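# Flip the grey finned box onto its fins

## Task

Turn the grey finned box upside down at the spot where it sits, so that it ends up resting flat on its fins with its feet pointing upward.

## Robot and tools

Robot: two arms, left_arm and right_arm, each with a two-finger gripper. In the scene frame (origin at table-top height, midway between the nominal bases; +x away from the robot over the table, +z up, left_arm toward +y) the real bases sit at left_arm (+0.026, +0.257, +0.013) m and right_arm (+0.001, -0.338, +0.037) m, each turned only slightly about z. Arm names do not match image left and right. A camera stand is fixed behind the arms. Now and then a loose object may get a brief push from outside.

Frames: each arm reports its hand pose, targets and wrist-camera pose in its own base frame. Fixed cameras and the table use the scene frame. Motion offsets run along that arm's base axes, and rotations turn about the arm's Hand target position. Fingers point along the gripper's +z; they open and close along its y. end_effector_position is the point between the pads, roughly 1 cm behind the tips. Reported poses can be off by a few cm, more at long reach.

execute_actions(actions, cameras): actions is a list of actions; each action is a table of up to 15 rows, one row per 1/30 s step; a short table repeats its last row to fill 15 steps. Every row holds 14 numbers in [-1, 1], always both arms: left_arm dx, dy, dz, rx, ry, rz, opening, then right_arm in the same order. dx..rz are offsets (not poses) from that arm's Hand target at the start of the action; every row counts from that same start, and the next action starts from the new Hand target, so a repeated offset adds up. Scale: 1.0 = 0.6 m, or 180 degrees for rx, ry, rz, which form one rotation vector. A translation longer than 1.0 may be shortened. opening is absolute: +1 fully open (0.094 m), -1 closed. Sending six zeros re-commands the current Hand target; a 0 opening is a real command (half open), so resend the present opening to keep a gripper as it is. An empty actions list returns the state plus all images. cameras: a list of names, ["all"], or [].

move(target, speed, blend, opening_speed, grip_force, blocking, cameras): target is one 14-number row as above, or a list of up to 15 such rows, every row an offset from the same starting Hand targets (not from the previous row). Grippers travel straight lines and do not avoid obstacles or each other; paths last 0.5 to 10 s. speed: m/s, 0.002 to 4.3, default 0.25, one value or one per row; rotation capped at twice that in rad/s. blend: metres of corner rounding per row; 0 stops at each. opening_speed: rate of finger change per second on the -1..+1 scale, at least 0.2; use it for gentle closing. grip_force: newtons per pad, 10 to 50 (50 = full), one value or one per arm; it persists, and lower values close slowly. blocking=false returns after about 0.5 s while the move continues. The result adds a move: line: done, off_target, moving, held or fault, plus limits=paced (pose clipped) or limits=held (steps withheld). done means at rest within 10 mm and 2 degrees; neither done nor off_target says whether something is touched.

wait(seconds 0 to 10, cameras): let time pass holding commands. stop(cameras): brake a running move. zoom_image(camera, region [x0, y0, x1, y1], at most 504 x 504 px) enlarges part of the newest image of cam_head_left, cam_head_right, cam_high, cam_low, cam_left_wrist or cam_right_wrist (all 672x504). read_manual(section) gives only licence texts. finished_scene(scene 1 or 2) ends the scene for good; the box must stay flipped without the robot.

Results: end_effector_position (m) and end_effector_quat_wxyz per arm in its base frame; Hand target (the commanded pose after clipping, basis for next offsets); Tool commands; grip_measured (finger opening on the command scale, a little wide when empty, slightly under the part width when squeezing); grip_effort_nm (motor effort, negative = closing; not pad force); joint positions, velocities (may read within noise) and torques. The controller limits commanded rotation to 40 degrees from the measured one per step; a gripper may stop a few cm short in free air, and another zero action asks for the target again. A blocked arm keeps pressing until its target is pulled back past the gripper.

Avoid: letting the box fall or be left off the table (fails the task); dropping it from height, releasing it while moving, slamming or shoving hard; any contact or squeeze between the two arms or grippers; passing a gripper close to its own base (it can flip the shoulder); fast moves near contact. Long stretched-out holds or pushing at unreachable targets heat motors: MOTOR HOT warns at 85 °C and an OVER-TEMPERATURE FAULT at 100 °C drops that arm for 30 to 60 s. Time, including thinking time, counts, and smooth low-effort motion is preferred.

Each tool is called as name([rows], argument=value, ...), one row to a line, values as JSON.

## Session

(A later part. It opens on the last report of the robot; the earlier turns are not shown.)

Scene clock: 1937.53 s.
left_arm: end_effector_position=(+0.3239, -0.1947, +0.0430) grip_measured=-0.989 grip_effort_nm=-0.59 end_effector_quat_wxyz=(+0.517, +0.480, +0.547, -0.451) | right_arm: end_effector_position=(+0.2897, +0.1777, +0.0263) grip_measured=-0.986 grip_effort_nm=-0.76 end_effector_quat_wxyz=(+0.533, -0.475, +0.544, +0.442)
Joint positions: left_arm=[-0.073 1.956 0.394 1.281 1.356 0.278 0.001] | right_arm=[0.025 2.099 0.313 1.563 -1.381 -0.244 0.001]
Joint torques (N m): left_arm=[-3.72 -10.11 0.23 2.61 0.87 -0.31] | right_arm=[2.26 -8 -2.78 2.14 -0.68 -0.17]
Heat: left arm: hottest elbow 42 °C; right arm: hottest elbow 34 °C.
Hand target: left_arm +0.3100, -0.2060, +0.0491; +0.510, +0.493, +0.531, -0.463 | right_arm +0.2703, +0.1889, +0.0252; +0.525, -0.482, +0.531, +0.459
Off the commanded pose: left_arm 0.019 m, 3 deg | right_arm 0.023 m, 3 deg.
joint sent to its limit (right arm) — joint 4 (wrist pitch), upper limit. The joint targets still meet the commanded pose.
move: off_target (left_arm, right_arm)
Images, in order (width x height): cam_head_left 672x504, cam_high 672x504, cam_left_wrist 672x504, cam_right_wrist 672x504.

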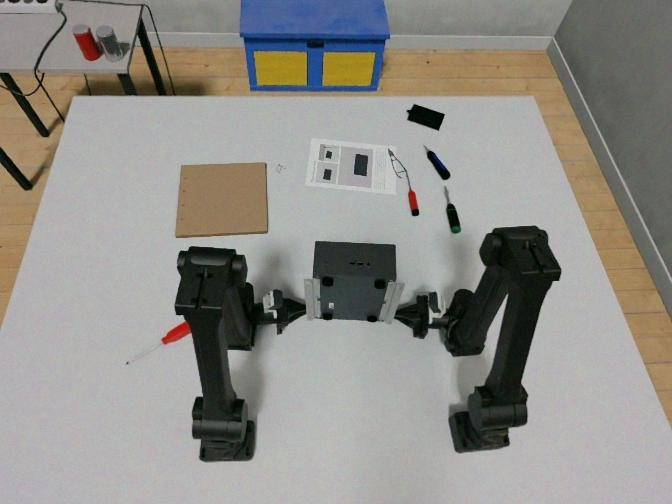

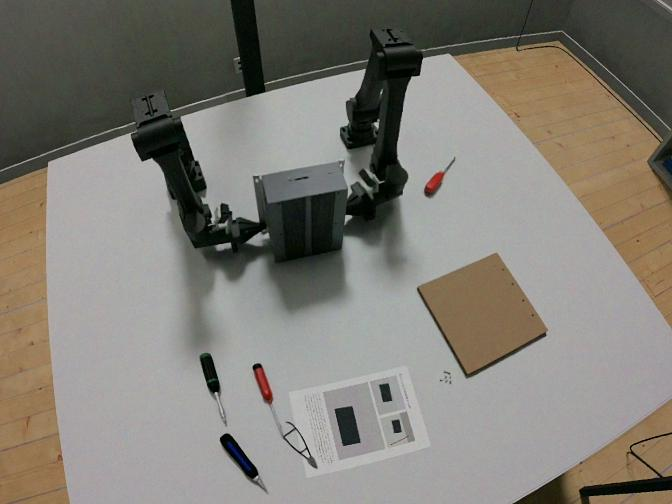

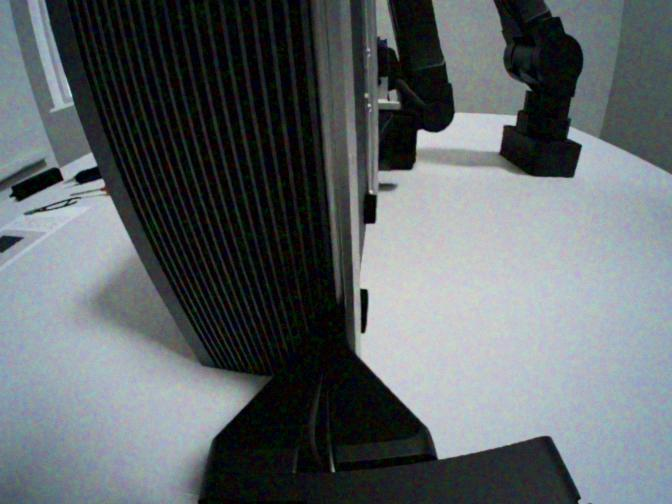

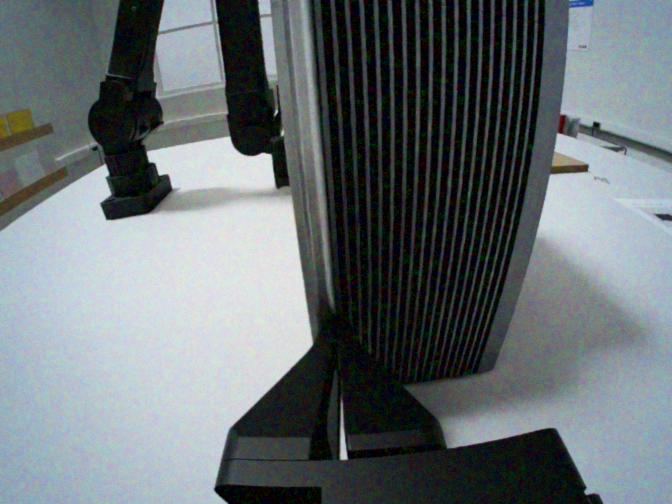

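move([
  [0,0.01,0.005,0.064,0,0,-1,0,-0.01,0.01,-0.064,0,0,-1],
  [-0.06,0.0,0.005,0.064,0,0,-1,-0.06,0,0.01,-0.064,0,0,-1],
], speed=0.06, cameras=["cam_left_wrist","cam_right_wrist","cam_head_left"])

Scene clock: 1975.33 s.
left_arm: end_effector_position=(+0.2884, -0.1960, +0.0492) grip_measured=-0.989 grip_effort_nm=-0.59 end_effector_quat_wxyz=(+0.464, +0.533, +0.588, -0.394) | right_arm: end_effector_position=(+0.2487, +0.1791, +0.0302) grip_measured=-0.986 grip_effort_nm=-0.76 end_effector_quat_wxyz=(+0.482, -0.524, +0.586, +0.388)
Joint positions: left_arm=[-0.108 1.571 0.346 0.375 1.219 0.851 0.001] | right_arm=[0.058 1.639 0.216 0.59 -1.248 -0.859 0.001]
Joint torques (N m): left_arm=[-3.6 -7.41 2.52 1.92 1.13 -0.29] | right_arm=[2.2 -5.95 0.72 1.74 -1.07 0.09]
Heat: left arm: hottest elbow 39 °C; right arm: hottest shoulder 32 °C.
Hand target: left_arm +0.2740, -0.2059, +0.0521; +0.458, +0.541, +0.575, -0.407 | right_arm +0.2344, +0.1888, +0.0312; +0.474, -0.532, +0.575, +0.403
Off the commanded pose: left_arm 0.018 m, 2 deg | right_arm 0.017 m, 3 deg.
move: off_target (left_arm, right_arm)
Images, in order (width x height): cam_head_left 672x504, cam_left_wrist 672x504, cam_right_wrist 672x504.

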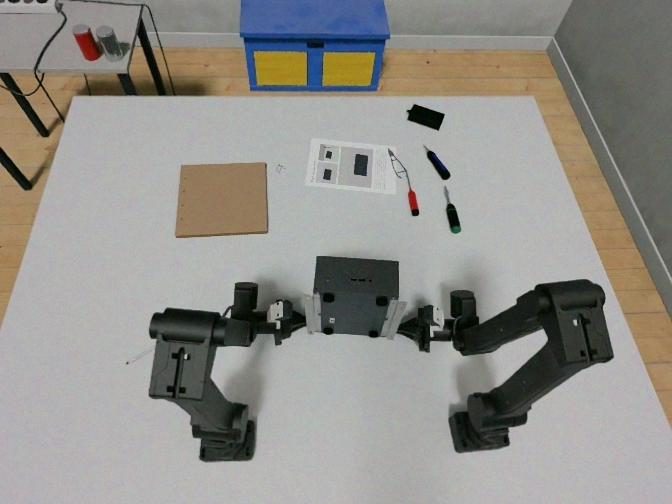

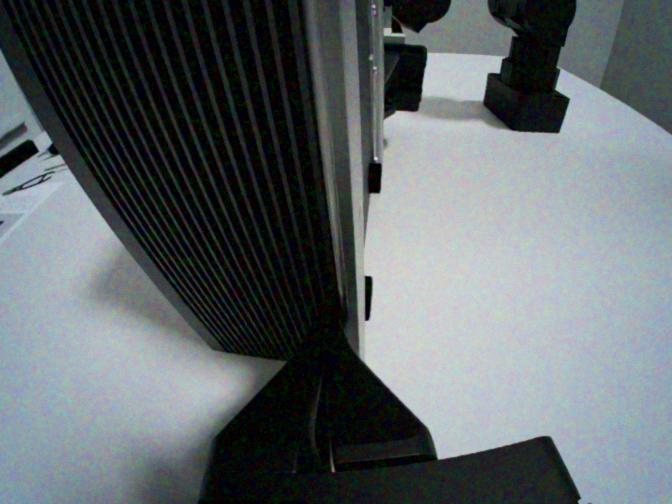

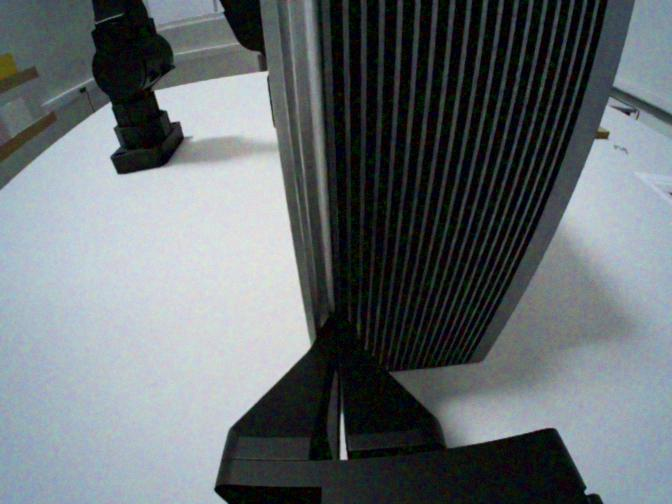

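move(target=[-0.047,0.0,0.0,0,0,0,-1,-0.035,0,0.0,0,0,0,-1], speed=0.06, cameras=["cam_head_left","cam_low"])

Scene clock: 1985.17 s.
left_arm: end_effector_position=(+0.2622, -0.1961, +0.0493) grip_measured=-0.989 grip_effort_nm=-0.59 end_effector_quat_wxyz=(+0.466, +0.533, +0.589, -0.391) | right_arm: end_effector_position=(+0.2271, +0.1802, +0.0302) grip_measured=-0.986 grip_effort_nm=-0.76 end_effector_quat_wxyz=(+0.482, -0.524, +0.585, +0.389)
Joint positions: left_arm=[-0.122 1.525 0.268 0.442 1.204 0.817 0.001] | right_arm=[0.068 1.63 0.157 0.663 -1.243 -0.834 0.001]
Joint torques (N m): left_arm=[-3.9 -6.36 2.15 1.92 1.27 -0.3] | right_arm=[2.73 -5.48 0.28 1.83 -0.93 -0.03]
Heat: left arm: hottest elbow 39 °C; right arm: hottest elbow 32 °C.
Hand target: left_arm +0.2457, -0.2059, +0.0521; +0.458, +0.541, +0.575, -0.407 | right_arm +0.2133, +0.1889, +0.0312; +0.474, -0.532, +0.575, +0.403
Off the commanded pose: left_arm 0.019 m, 3 deg | right_arm 0.016 m, 2 deg.
move: off_target (left_arm, right_arm)
Images, in order (width x height): cam_head_left 672x504, cam_low 672x504.

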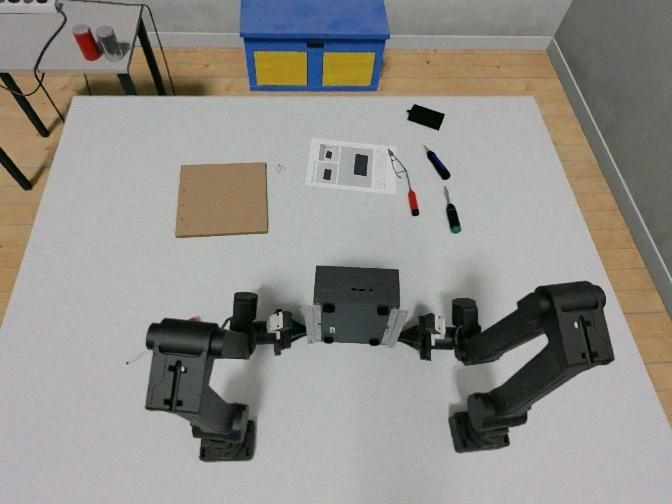

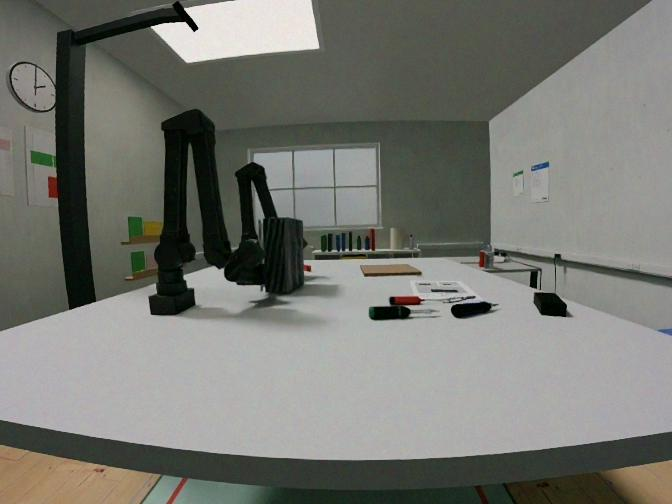

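move([
  [0.027,0.0765,0.013,0,0,0,-1,0.028,-0.0815,0.015,0,0,0,-1],
  [0.099,0.0765,0.285,-0.047,0,0,-1,0.0945,-0.0815,0.281,0.041,0,0,-1],
], speed=0.1, blend=0.01, cameras=["cam_left_wrist","cam_right_wrist","cam_head_left"])

Scene clock: 2014.43 s.
left_arm: end_effector_position=(+0.2928, -0.1634, +0.2063) grip_measured=-0.989 grip_effort_nm=-0.59 end_effector_quat_wxyz=(+0.486, +0.502, +0.549, -0.459) | right_arm: end_effector_position=(+0.2554, +0.1450, +0.1886) grip_measured=-0.986 grip_effort_nm=-0.76 end_effector_quat_wxyz=(+0.498, -0.494, +0.555, +0.448)
Joint positions: left_arm=[0.034 1.168 0.582 -0.626 1.457 1.194 0.001] | right_arm=[-0.112 1.15 0.525 -0.96 -1.468 -1.579 0.001]
Joint torques (N m): left_arm=[0.15 -5.25 10.66 0.66 0.84 -0.28] | right_arm=[-2.02 -3.14 9.26 0.29 -0.92 -0.19]
Heat: left arm: hottest elbow 39 °C; right arm: hottest elbow 32 °C.
Hand target: left_arm +0.3051, -0.1600, +0.2232; +0.497, +0.506, +0.544, -0.449 | right_arm +0.2700, +0.1399, +0.1999; +0.507, -0.500, +0.547, +0.439
Off the commanded pose: left_arm 0.021 m, 2 deg | right_arm 0.019 m, 2 deg.
move: off_target (left_arm, right_arm)
Images, in order (width x height): cam_head_left 672x504, cam_left_wrist 672x504, cam_right_wrist 672x504.

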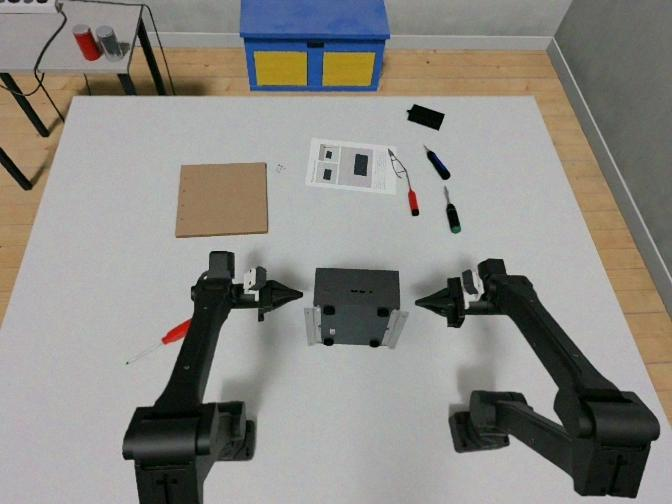

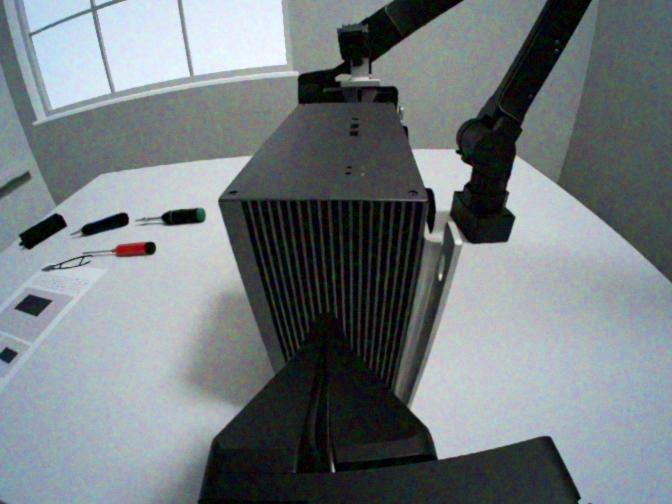

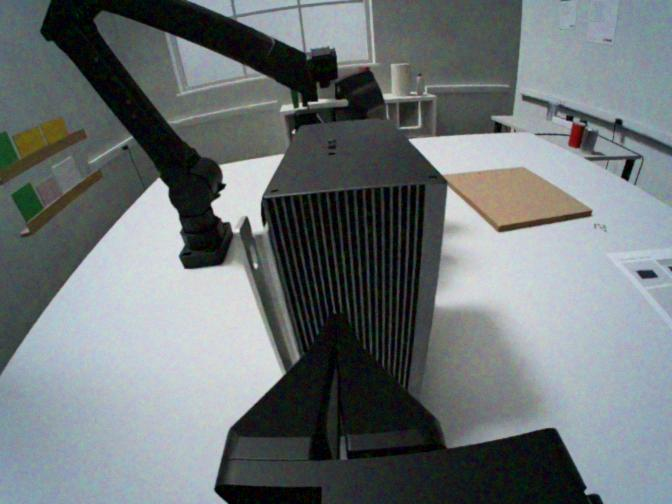

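move([
  [0.003,-0.05,0.008,-0.016,0,0,-1,0.003,0.047,0.008,0.022,0,0,-1],
  [-0.0428,-0.1187,0.008,-0.016,0,-0.0414,-1,-0.0373,0.1082,0.008,0.022,0,0.0414,-1],
], speed=0.05, blend=0.002, cameras=["cam_left_wrist","cam_right_wrist","cam_high"])

Scene clock: 2034.73 s.
left_arm: end_effector_position=(+0.3072, -0.1969, +0.2257) grip_measured=-0.989 grip_effort_nm=-0.59 end_effector_quat_wxyz=(+0.502, +0.502, +0.534, -0.458) | right_arm: end_effector_position=(+0.2531, +0.1863, +0.2012) grip_measured=-0.986 grip_effort_nm=-0.76 end_effector_quat_wxyz=(+0.482, -0.519, +0.507, +0.492)
Joint positions: left_arm=[-0.08 1.138 0.487 0.199 1.398 0.461 0.001] | right_arm=[0.051 1.105 0.477 -0.438 -1.512 -1.066 0.001]
Joint torques (N m): left_arm=[-9.52 -5.13 6.98 2.22 1.5 -0.33] | right_arm=[3.72 -4.25 7.68 1.85 -0.14 0.06]
Heat: left arm: hottest elbow 41 °C; right arm: hottest elbow 34 °C.
Hand target: left_arm +0.2793, -0.2313, +0.2280; +0.479, +0.528, +0.498, -0.494 | right_arm +0.2477, +0.2049, +0.2047; +0.495, -0.517, +0.498, +0.490
Off the commanded pose: left_arm 0.044 m, 7 deg | right_arm 0.020 m, 2 deg.
move: off_target (left_arm, right_arm)
Images, in order (width x height): cam_high 672x504, cam_left_wrist 672x504, cam_right_wrist 672x504.

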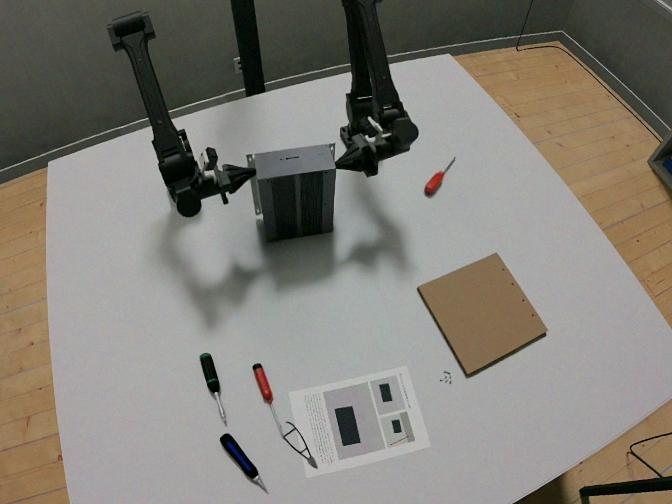

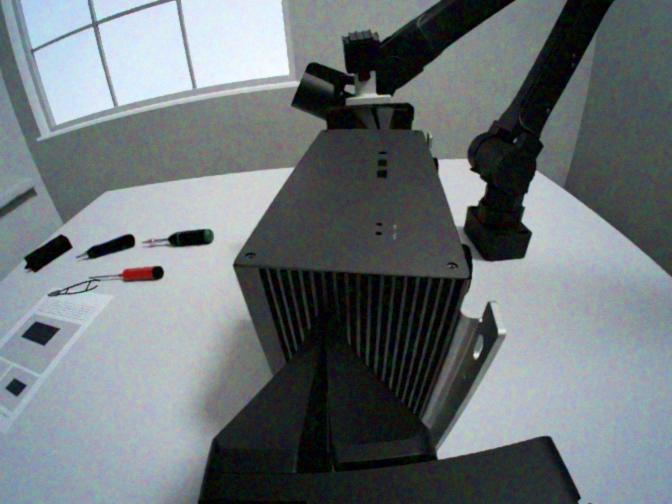

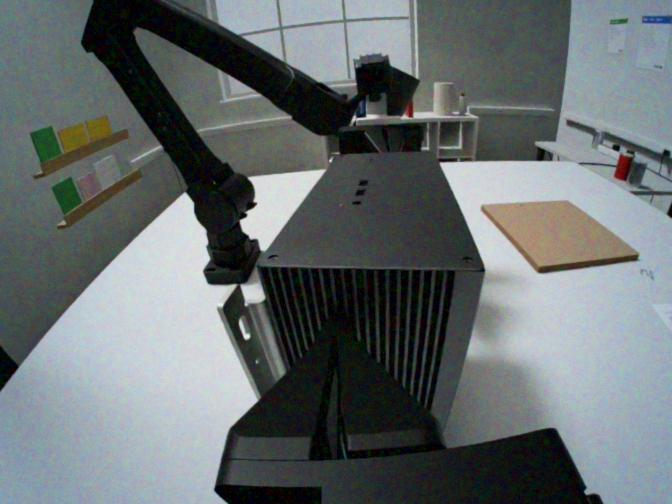

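move(target=[0.0857,-0.0388,0.0028,0,0,-0.0127,-1,0.0522,0.0528,0.0047,0,0,0.0127,-1], speed=0.04, cameras=["cam_left_wrist","cam_right_wrist","cam_low"])

Scene clock: 2088.93 s.
left_arm: end_effector_position=(+0.3679, -0.1968, +0.2271) grip_measured=-0.989 grip_effort_nm=-0.59 end_effector_quat_wxyz=(+0.510, +0.495, +0.543, -0.448) | right_arm: end_effector_position=(+0.2601, +0.2092, +0.2007) grip_measured=-0.986 grip_effort_nm=-0.76 end_effector_quat_wxyz=(-0.456, +0.520, -0.499, -0.521)
Joint positions: left_arm=[-0.069 1.302 0.614 0.272 1.375 0.428 0.001] | right_arm=[0.132 1.156 0.454 -0.038 -1.511 -0.694 0.001]
Joint torques (N m): left_arm=[-12.51 -6.3 7.65 1.94 2.85 -0.2] | right_arm=[5.13 -1.38 11.11 3.18 2.39 -0.03]
Heat: left arm: hottest elbow 41 °C; right arm: hottest elbow 38 °C.
Hand target: left_arm +0.3308, -0.2545, +0.2296; +0.470, +0.538, +0.488, -0.503 | right_arm +0.2789, +0.2366, +0.2074; -0.485, +0.527, -0.488, -0.500
Off the commanded pose: left_arm 0.069 m, 11 deg | right_arm 0.034 m, 4 deg.
move: off_target (left_arm, right_arm)
Images, in order (width x height): cam_low 672x504, cam_left_wrist 672x504, cam_right_wrist 672x504.

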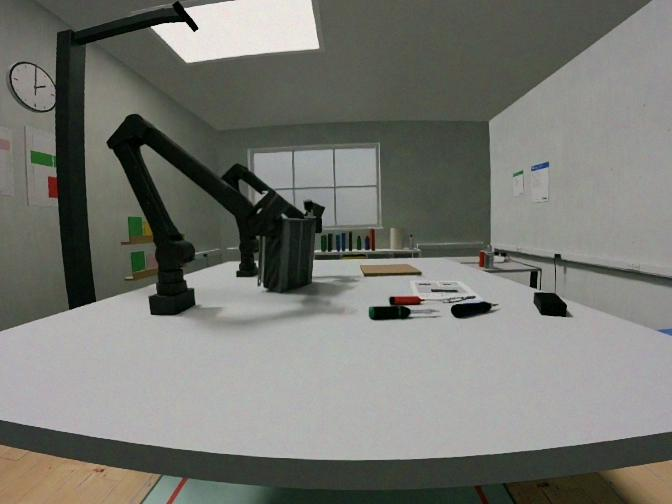

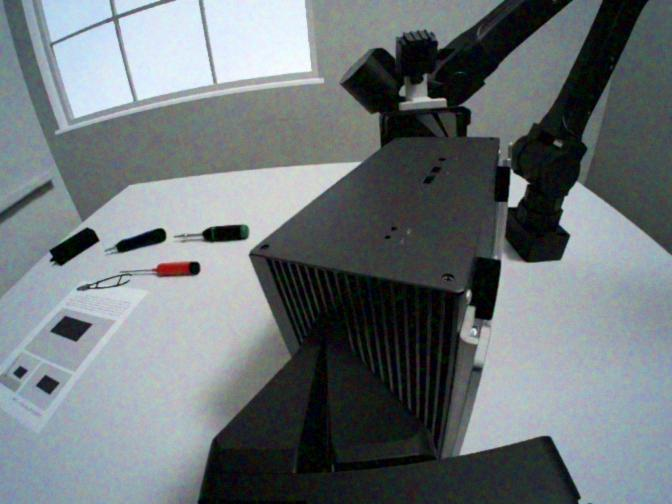

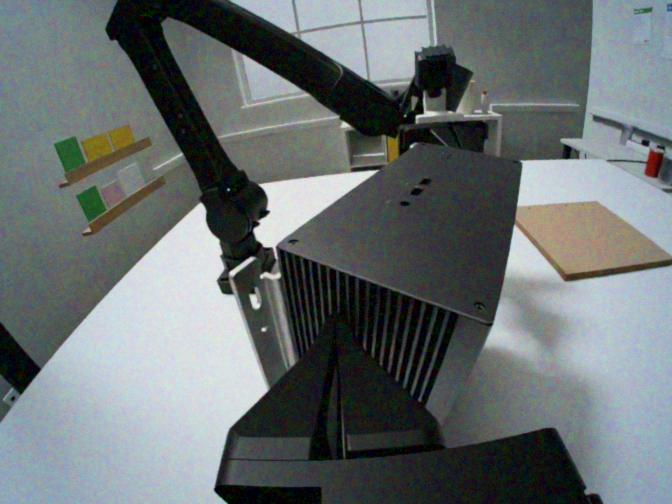

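move(target=[-0.1,0.018,0,0,0,0,-1,0.008,0.0,0,0,0,0,-1], speed=0.04, cameras=["cam_left_wrist","cam_right_wrist","cam_low","cam_head_left"])

Scene clock: 2118.93 s.
left_arm: end_effector_position=(+0.3380, -0.1786, +0.2265) grip_measured=-0.989 grip_effort_nm=-0.59 end_effector_quat_wxyz=(+0.520, +0.481, +0.558, -0.432) | right_arm: end_effector_position=(+0.2551, +0.2160, +0.2015) grip_measured=-0.986 grip_effort_nm=-0.76 end_effector_quat_wxyz=(-0.451, +0.525, -0.490, -0.530)
Joint positions: left_arm=[-0.023 1.181 0.519 0.237 1.364 0.435 0.001] | right_arm=[0.158 1.163 0.431 0.113 -1.518 -0.573 0.001]
Joint torques (N m): left_arm=[-14.8 -8.23 4.52 0.9 4.05 0.01] | right_arm=[2.55 -0.79 11.15 3.02 3.12 0.03]
Heat: left arm: hottest wrist yaw 45 °C; right arm: hottest elbow 43 °C.
Hand target: left_arm +0.2708, -0.2437, +0.2296; +0.469, +0.537, +0.488, -0.503 | right_arm +0.2838, +0.2366, +0.2075; -0.485, +0.527, -0.488, -0.499
Off the commanded pose: left_arm 0.094 m, 14 deg | right_arm 0.036 m, 5 deg.
move: off_target (left_arm, right_arm)
Images, in order (width x height): cam_head_left 672x504, cam_low 672x504, cam_left_wrist 672x504, cam_right_wrist 672x504.

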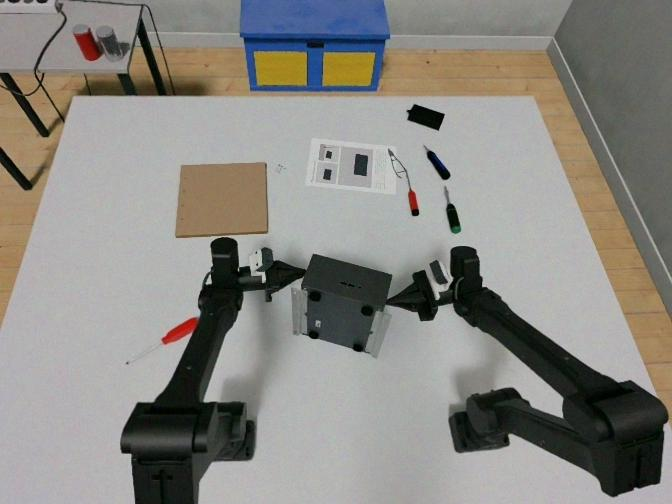

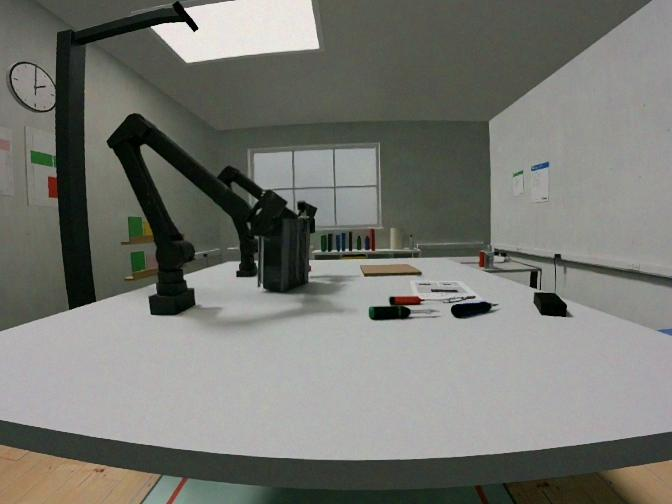

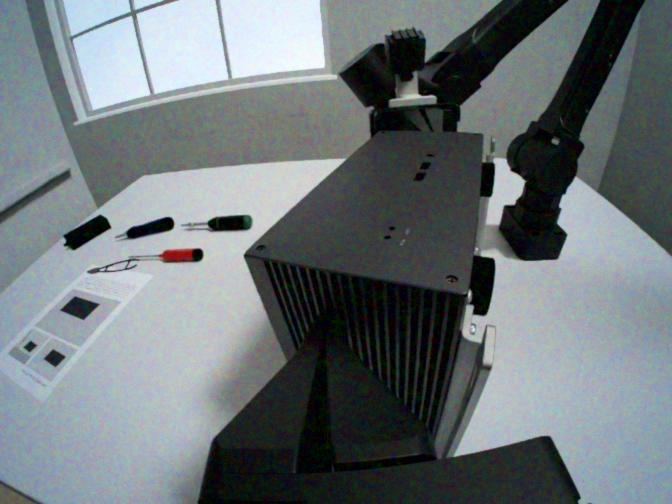

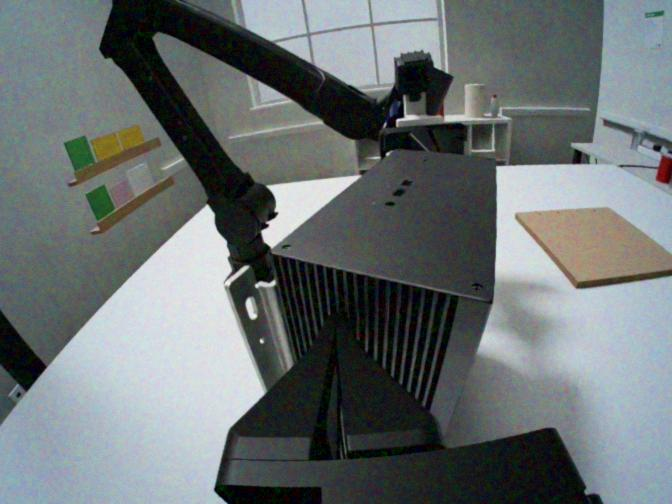

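move(target=[0.1,0.18,0.0,0,0,0.054,-1,-0.045,-0.14,0,0,0,-0.054,-1], speed=0.06, cameras=["cam_left_wrist","cam_right_wrist","cam_low","cam_head_left"])

Scene clock: 2130.10 s.
left_arm: end_effector_position=(+0.3173, -0.1407, +0.2213) grip_measured=-0.989 grip_effort_nm=-0.59 end_effector_quat_wxyz=(+0.525, +0.469, +0.534, -0.468) | right_arm: end_effector_position=(+0.2547, +0.1566, +0.2037) grip_measured=-0.986 grip_effort_nm=-0.75 end_effector_quat_wxyz=(+0.521, -0.481, +0.532, +0.464)
Joint positions: left_arm=[0.109 1.18 0.514 -0.023 1.554 0.681 0.001] | right_arm=[-0.067 1 0.337 0.06 -1.521 -0.611 0.001]
Joint torques (N m): left_arm=[0.21 -3.25 10.5 1.14 0.65 -0.03] | right_arm=[-1.79 -3.14 7.36 1.07 -0.6 -0.18]
Heat: left arm: hottest wrist yaw 51 °C; right arm: hottest elbow 42 °C.
Hand target: left_arm +0.3308, -0.1358, +0.2298; +0.510, +0.494, +0.531, -0.461 | right_arm +0.2567, +0.1525, +0.2074; +0.525, -0.484, +0.531, +0.457
Off the commanded pose: left_arm 0.017 m, 3 deg | right_arm 0.006 m, 1 deg.
joint sent to its limit (left arm) — joint 5 (wrist yaw), upper limit. The joint targets are off in orientation, not in position.
move: off_target (left_arm)
Images, in order (width x height): cam_head_left 672x504, cam_low 672x504, cam_left_wrist 672x504, cam_right_wrist 672x504.

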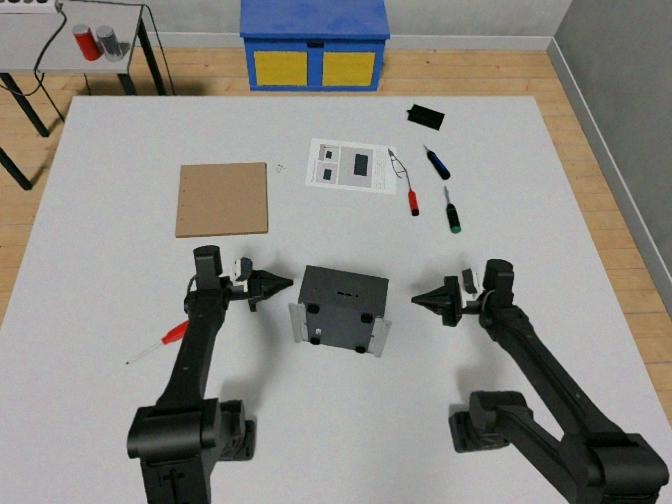

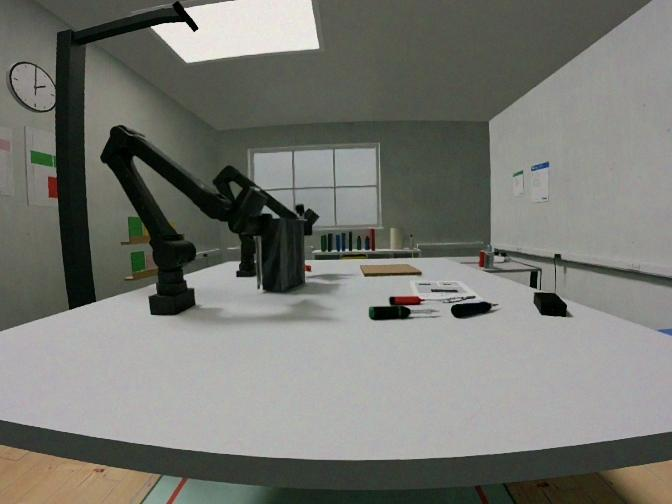

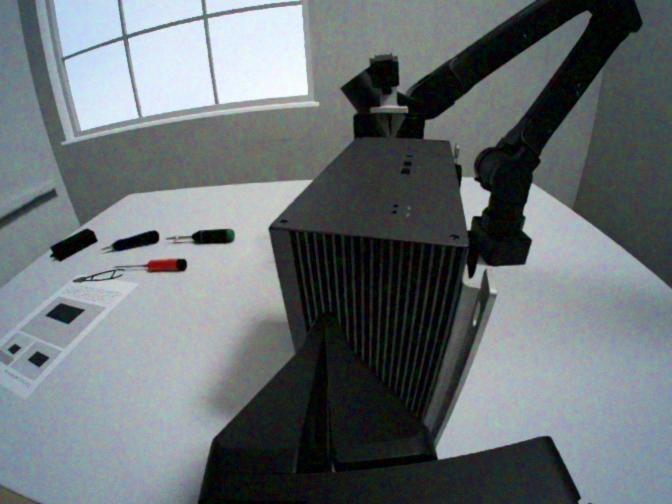

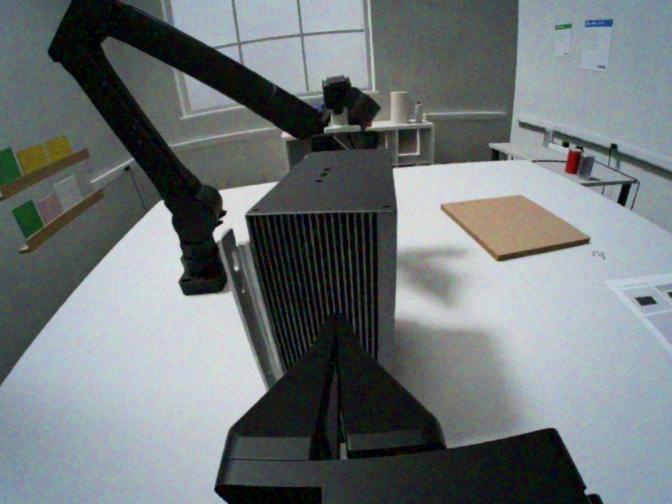

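move([
  [-0.0597,0.0097,-0.2913,0.064,0,0,-1,0,0,0,0,0,0,-1],
  [-0.0597,-0.06,-0.2913,0.064,0,0,-1,0,0,0,0,0,0,-1],
], speed=0.08, cameras=["cam_left_wrist","cam_head_left"])

Scene clock: 2160.13 s.
left_arm: end_effector_position=(+0.2946, -0.1677, +0.0530) grip_measured=-0.989 grip_effort_nm=-0.59 end_effector_quat_wxyz=(+0.458, +0.537, +0.578, -0.410) | right_arm: end_effector_position=(+0.2547, +0.1566, +0.2037) grip_measured=-0.986 grip_effort_nm=-0.76 end_effector_quat_wxyz=(+0.521, -0.481, +0.532, +0.464)
Joint positions: left_arm=[0.003 1.568 0.446 -0.11 1.309 1.239 0.001] | right_arm=[-0.067 1 0.337 0.06 -1.521 -0.611 0.001]
Joint torques (N m): left_arm=[-2.02 -7.77 4.19 1.73 0.31 -0.34] | right_arm=[-1.79 -3.08 6.91 1.4 -0.59 -0.07]
Heat: left arm: hottest elbow 42 °C; right arm: hottest elbow 41 °C.
Hand target: left_arm +0.2950, -0.1718, +0.0549; +0.458, +0.543, +0.575, -0.406 | right_arm +0.2567, +0.1529, +0.2074; +0.527, -0.481, +0.530, +0.457
Off the commanded pose: left_arm 0.005 m, 1 deg | right_arm 0.006 m, 1 deg.
move: done
Images, in order (width x height): cam_head_left 672x504, cam_left_wrist 672x504.

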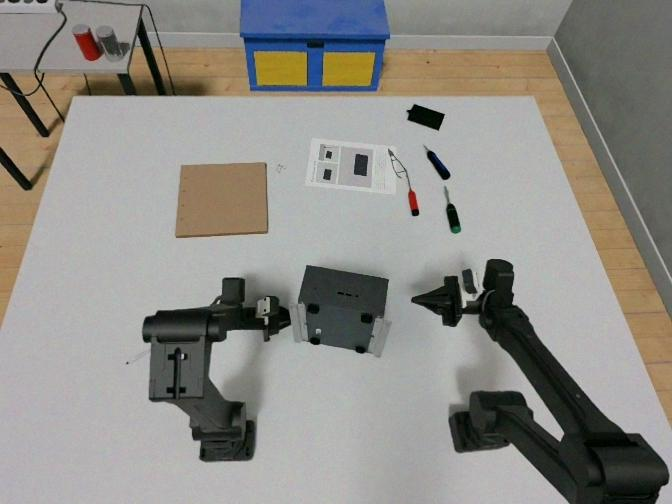

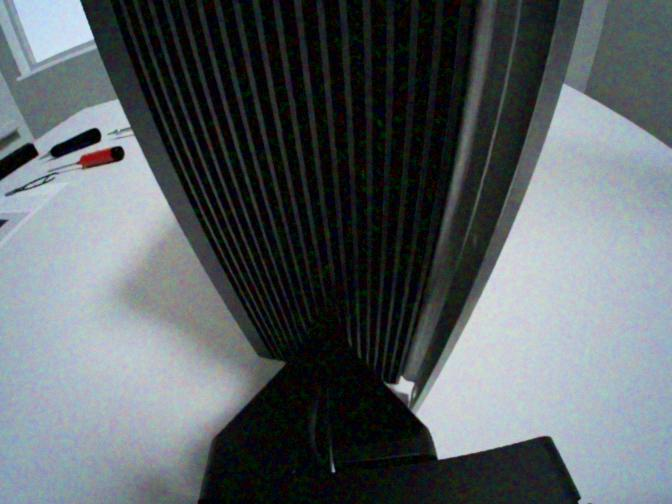

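move(target=[-0.125,0.0,0,0,0,0,-1,0,0,0,0,0,0,-1], speed=0.05, cameras=["cam_left_wrist","cam_head_left"])

Scene clock: 2166.00 s.
left_arm: end_effector_position=(+0.2282, -0.1675, +0.0537) grip_measured=-0.989 grip_effort_nm=-0.59 end_effector_quat_wxyz=(+0.461, +0.541, +0.579, -0.399) | right_arm: end_effector_position=(+0.2547, +0.1566, +0.2037) grip_measured=-0.986 grip_effort_nm=-0.76 end_effector_quat_wxyz=(+0.521, -0.481, +0.532, +0.464)
Joint positions: left_arm=[0.001 1.404 0.258 -0.048 1.292 1.219 0.001] | right_arm=[-0.067 1 0.337 0.06 -1.521 -0.611 0.001]
Joint torques (N m): left_arm=[-2.26 -4.89 2.97 1.29 0.93 -0.32] | right_arm=[-2.26 -2.96 7.2 1.57 -0.55 -0.03]
Heat: left arm: hottest elbow 42 °C; right arm: hottest elbow 41 °C.
Hand target: left_arm +0.2200, -0.1717, +0.0549; +0.458, +0.543, +0.575, -0.406 | right_arm +0.2567, +0.1529, +0.2074; +0.527, -0.481, +0.530, +0.457
Off the commanded pose: left_arm 0.009 m, 1 deg | right_arm 0.006 m, 1 deg.
move: done
Images, in order (width x height): cam_head_left 672x504, cam_left_wrist 672x504.

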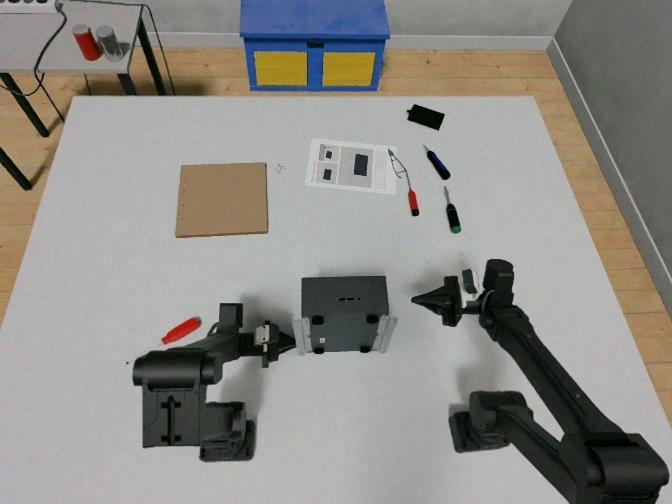

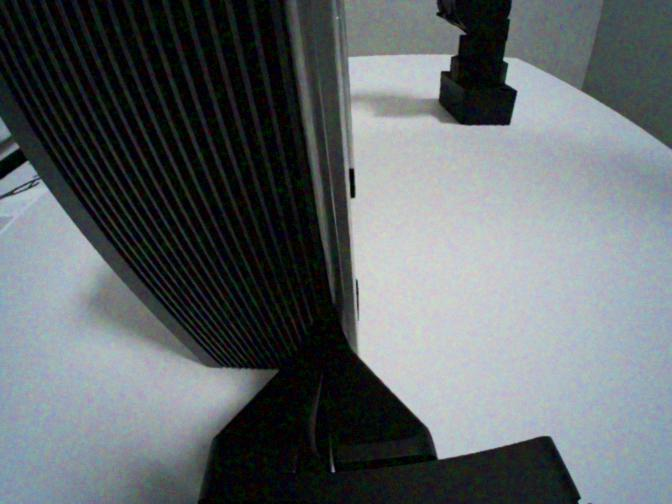

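move([
  [0.008,0.036,0,0,0,0,-1,0,0,0,0,0,0,-1],
  [0.077,0.036,0,0,0,0,-1,0,0,0,0,0,0,-1],
  [0.077,-0.068,0,0,0,0,-1,0,0,0,0,0,0,-1],
], speed=0.05, blend=0.005, cameras=["cam_left_wrist","cam_head_left"])

Scene clock: 2182.00 s.
left_arm: end_effector_position=(+0.2739, -0.2007, +0.0590) grip_measured=-0.989 grip_effort_nm=-0.59 end_effector_quat_wxyz=(+0.469, +0.537, +0.582, -0.392) | right_arm: end_effector_position=(+0.2547, +0.1566, +0.2037) grip_measured=-0.986 grip_effort_nm=-0.75 end_effector_quat_wxyz=(+0.521, -0.481, +0.532, +0.464)
Joint positions: left_arm=[-0.132 1.509 0.302 0.416 1.207 0.806 0.001] | right_arm=[-0.067 1 0.337 0.06 -1.521 -0.611 0.001]
Joint torques (N m): left_arm=[-4.37 -3.9 4.15 2.32 0.65 -0.32] | right_arm=[-2.37 -2.96 7.19 1.42 -0.57 -0.08]
Heat: left arm: hottest elbow 41 °C; right arm: hottest elbow 40 °C.
Hand target: left_arm +0.2662, -0.2126, +0.0550; +0.458, +0.543, +0.575, -0.406 | right_arm +0.2567, +0.1529, +0.2074; +0.527, -0.481, +0.530, +0.457
Off the commanded pose: left_arm 0.015 m, 2 deg | right_arm 0.006 m, 1 deg.
move: off_target (left_arm)
Images, in order (width x height): cam_head_left 672x504, cam_left_wrist 672x504.

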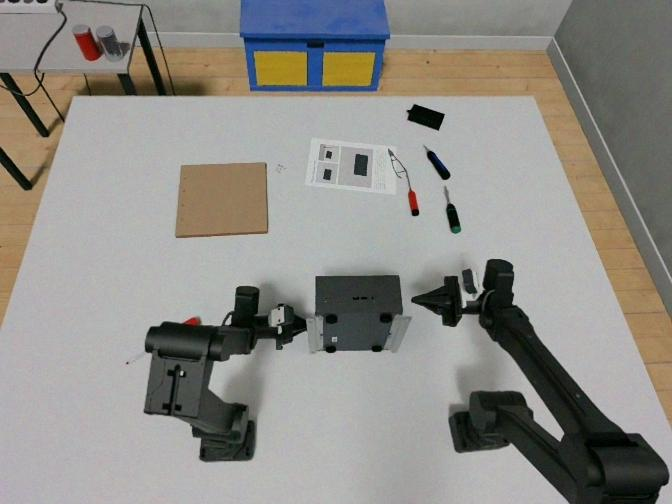

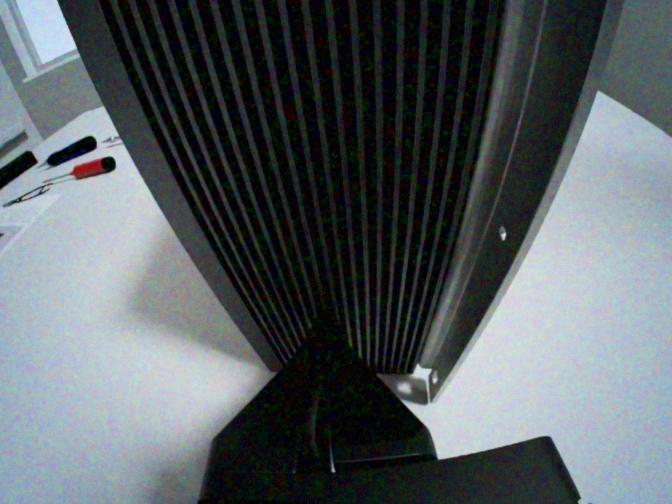

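move([
  [0.006,0.08,0.008,0,0,0,-1,-0.023,-0.038,-0.004,0,0,-0.022,-1],
  [0.006,0.08,0.278,-0.067,0,0,-1,-0.023,-0.038,-0.004,0,0,-0.022,-1],
], speed=0.08, blend=0.005, cameras=["cam_left_wrist","cam_right_wrist","cam_head_left"])

Scene clock: 2198.23 s.
left_arm: end_effector_position=(+0.2677, -0.1668, +0.2166) grip_measured=-0.989 grip_effort_nm=-0.59 end_effector_quat_wxyz=(+0.504, +0.493, +0.531, -0.471) | right_arm: end_effector_position=(+0.2344, +0.1355, +0.1936) grip_measured=-0.986 grip_effort_nm=-0.75 end_effector_quat_wxyz=(+0.537, -0.451, +0.551, +0.452)
Joint positions: left_arm=[0.028 1.037 0.453 -0.262 1.506 0.841 0.001] | right_arm=[-0.171 0.907 0.286 -0.158 -1.55 -0.766 0.001]
Joint torques (N m): left_arm=[0.15 -3.96 8.03 1.95 0.59 -0.36] | right_arm=[-1.9 -1.38 9.16 1.02 -0.57 -0.11]
Heat: left arm: hottest elbow 41 °C; right arm: hottest elbow 40 °C.
Hand target: left_arm +0.2697, -0.1646, +0.2217; +0.513, +0.492, +0.529, -0.464 | right_arm +0.2430, +0.1301, +0.2051; +0.543, -0.463, +0.547, +0.438
Off the commanded pose: left_arm 0.006 m, 1 deg | right_arm 0.015 m, 2 deg.
move: off_target (right_arm)
Images, in order (width x height): cam_head_left 672x504, cam_left_wrist 672x504, cam_right_wrist 672x504.

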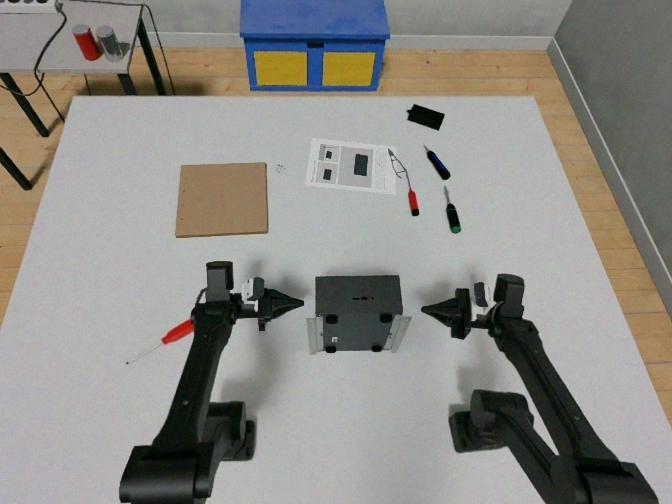

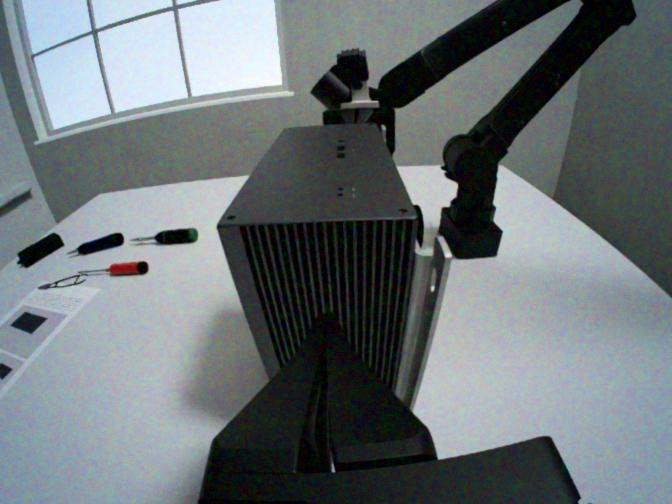

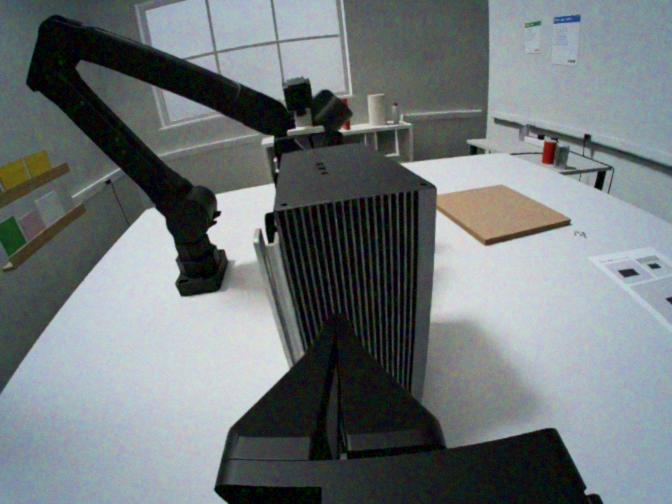

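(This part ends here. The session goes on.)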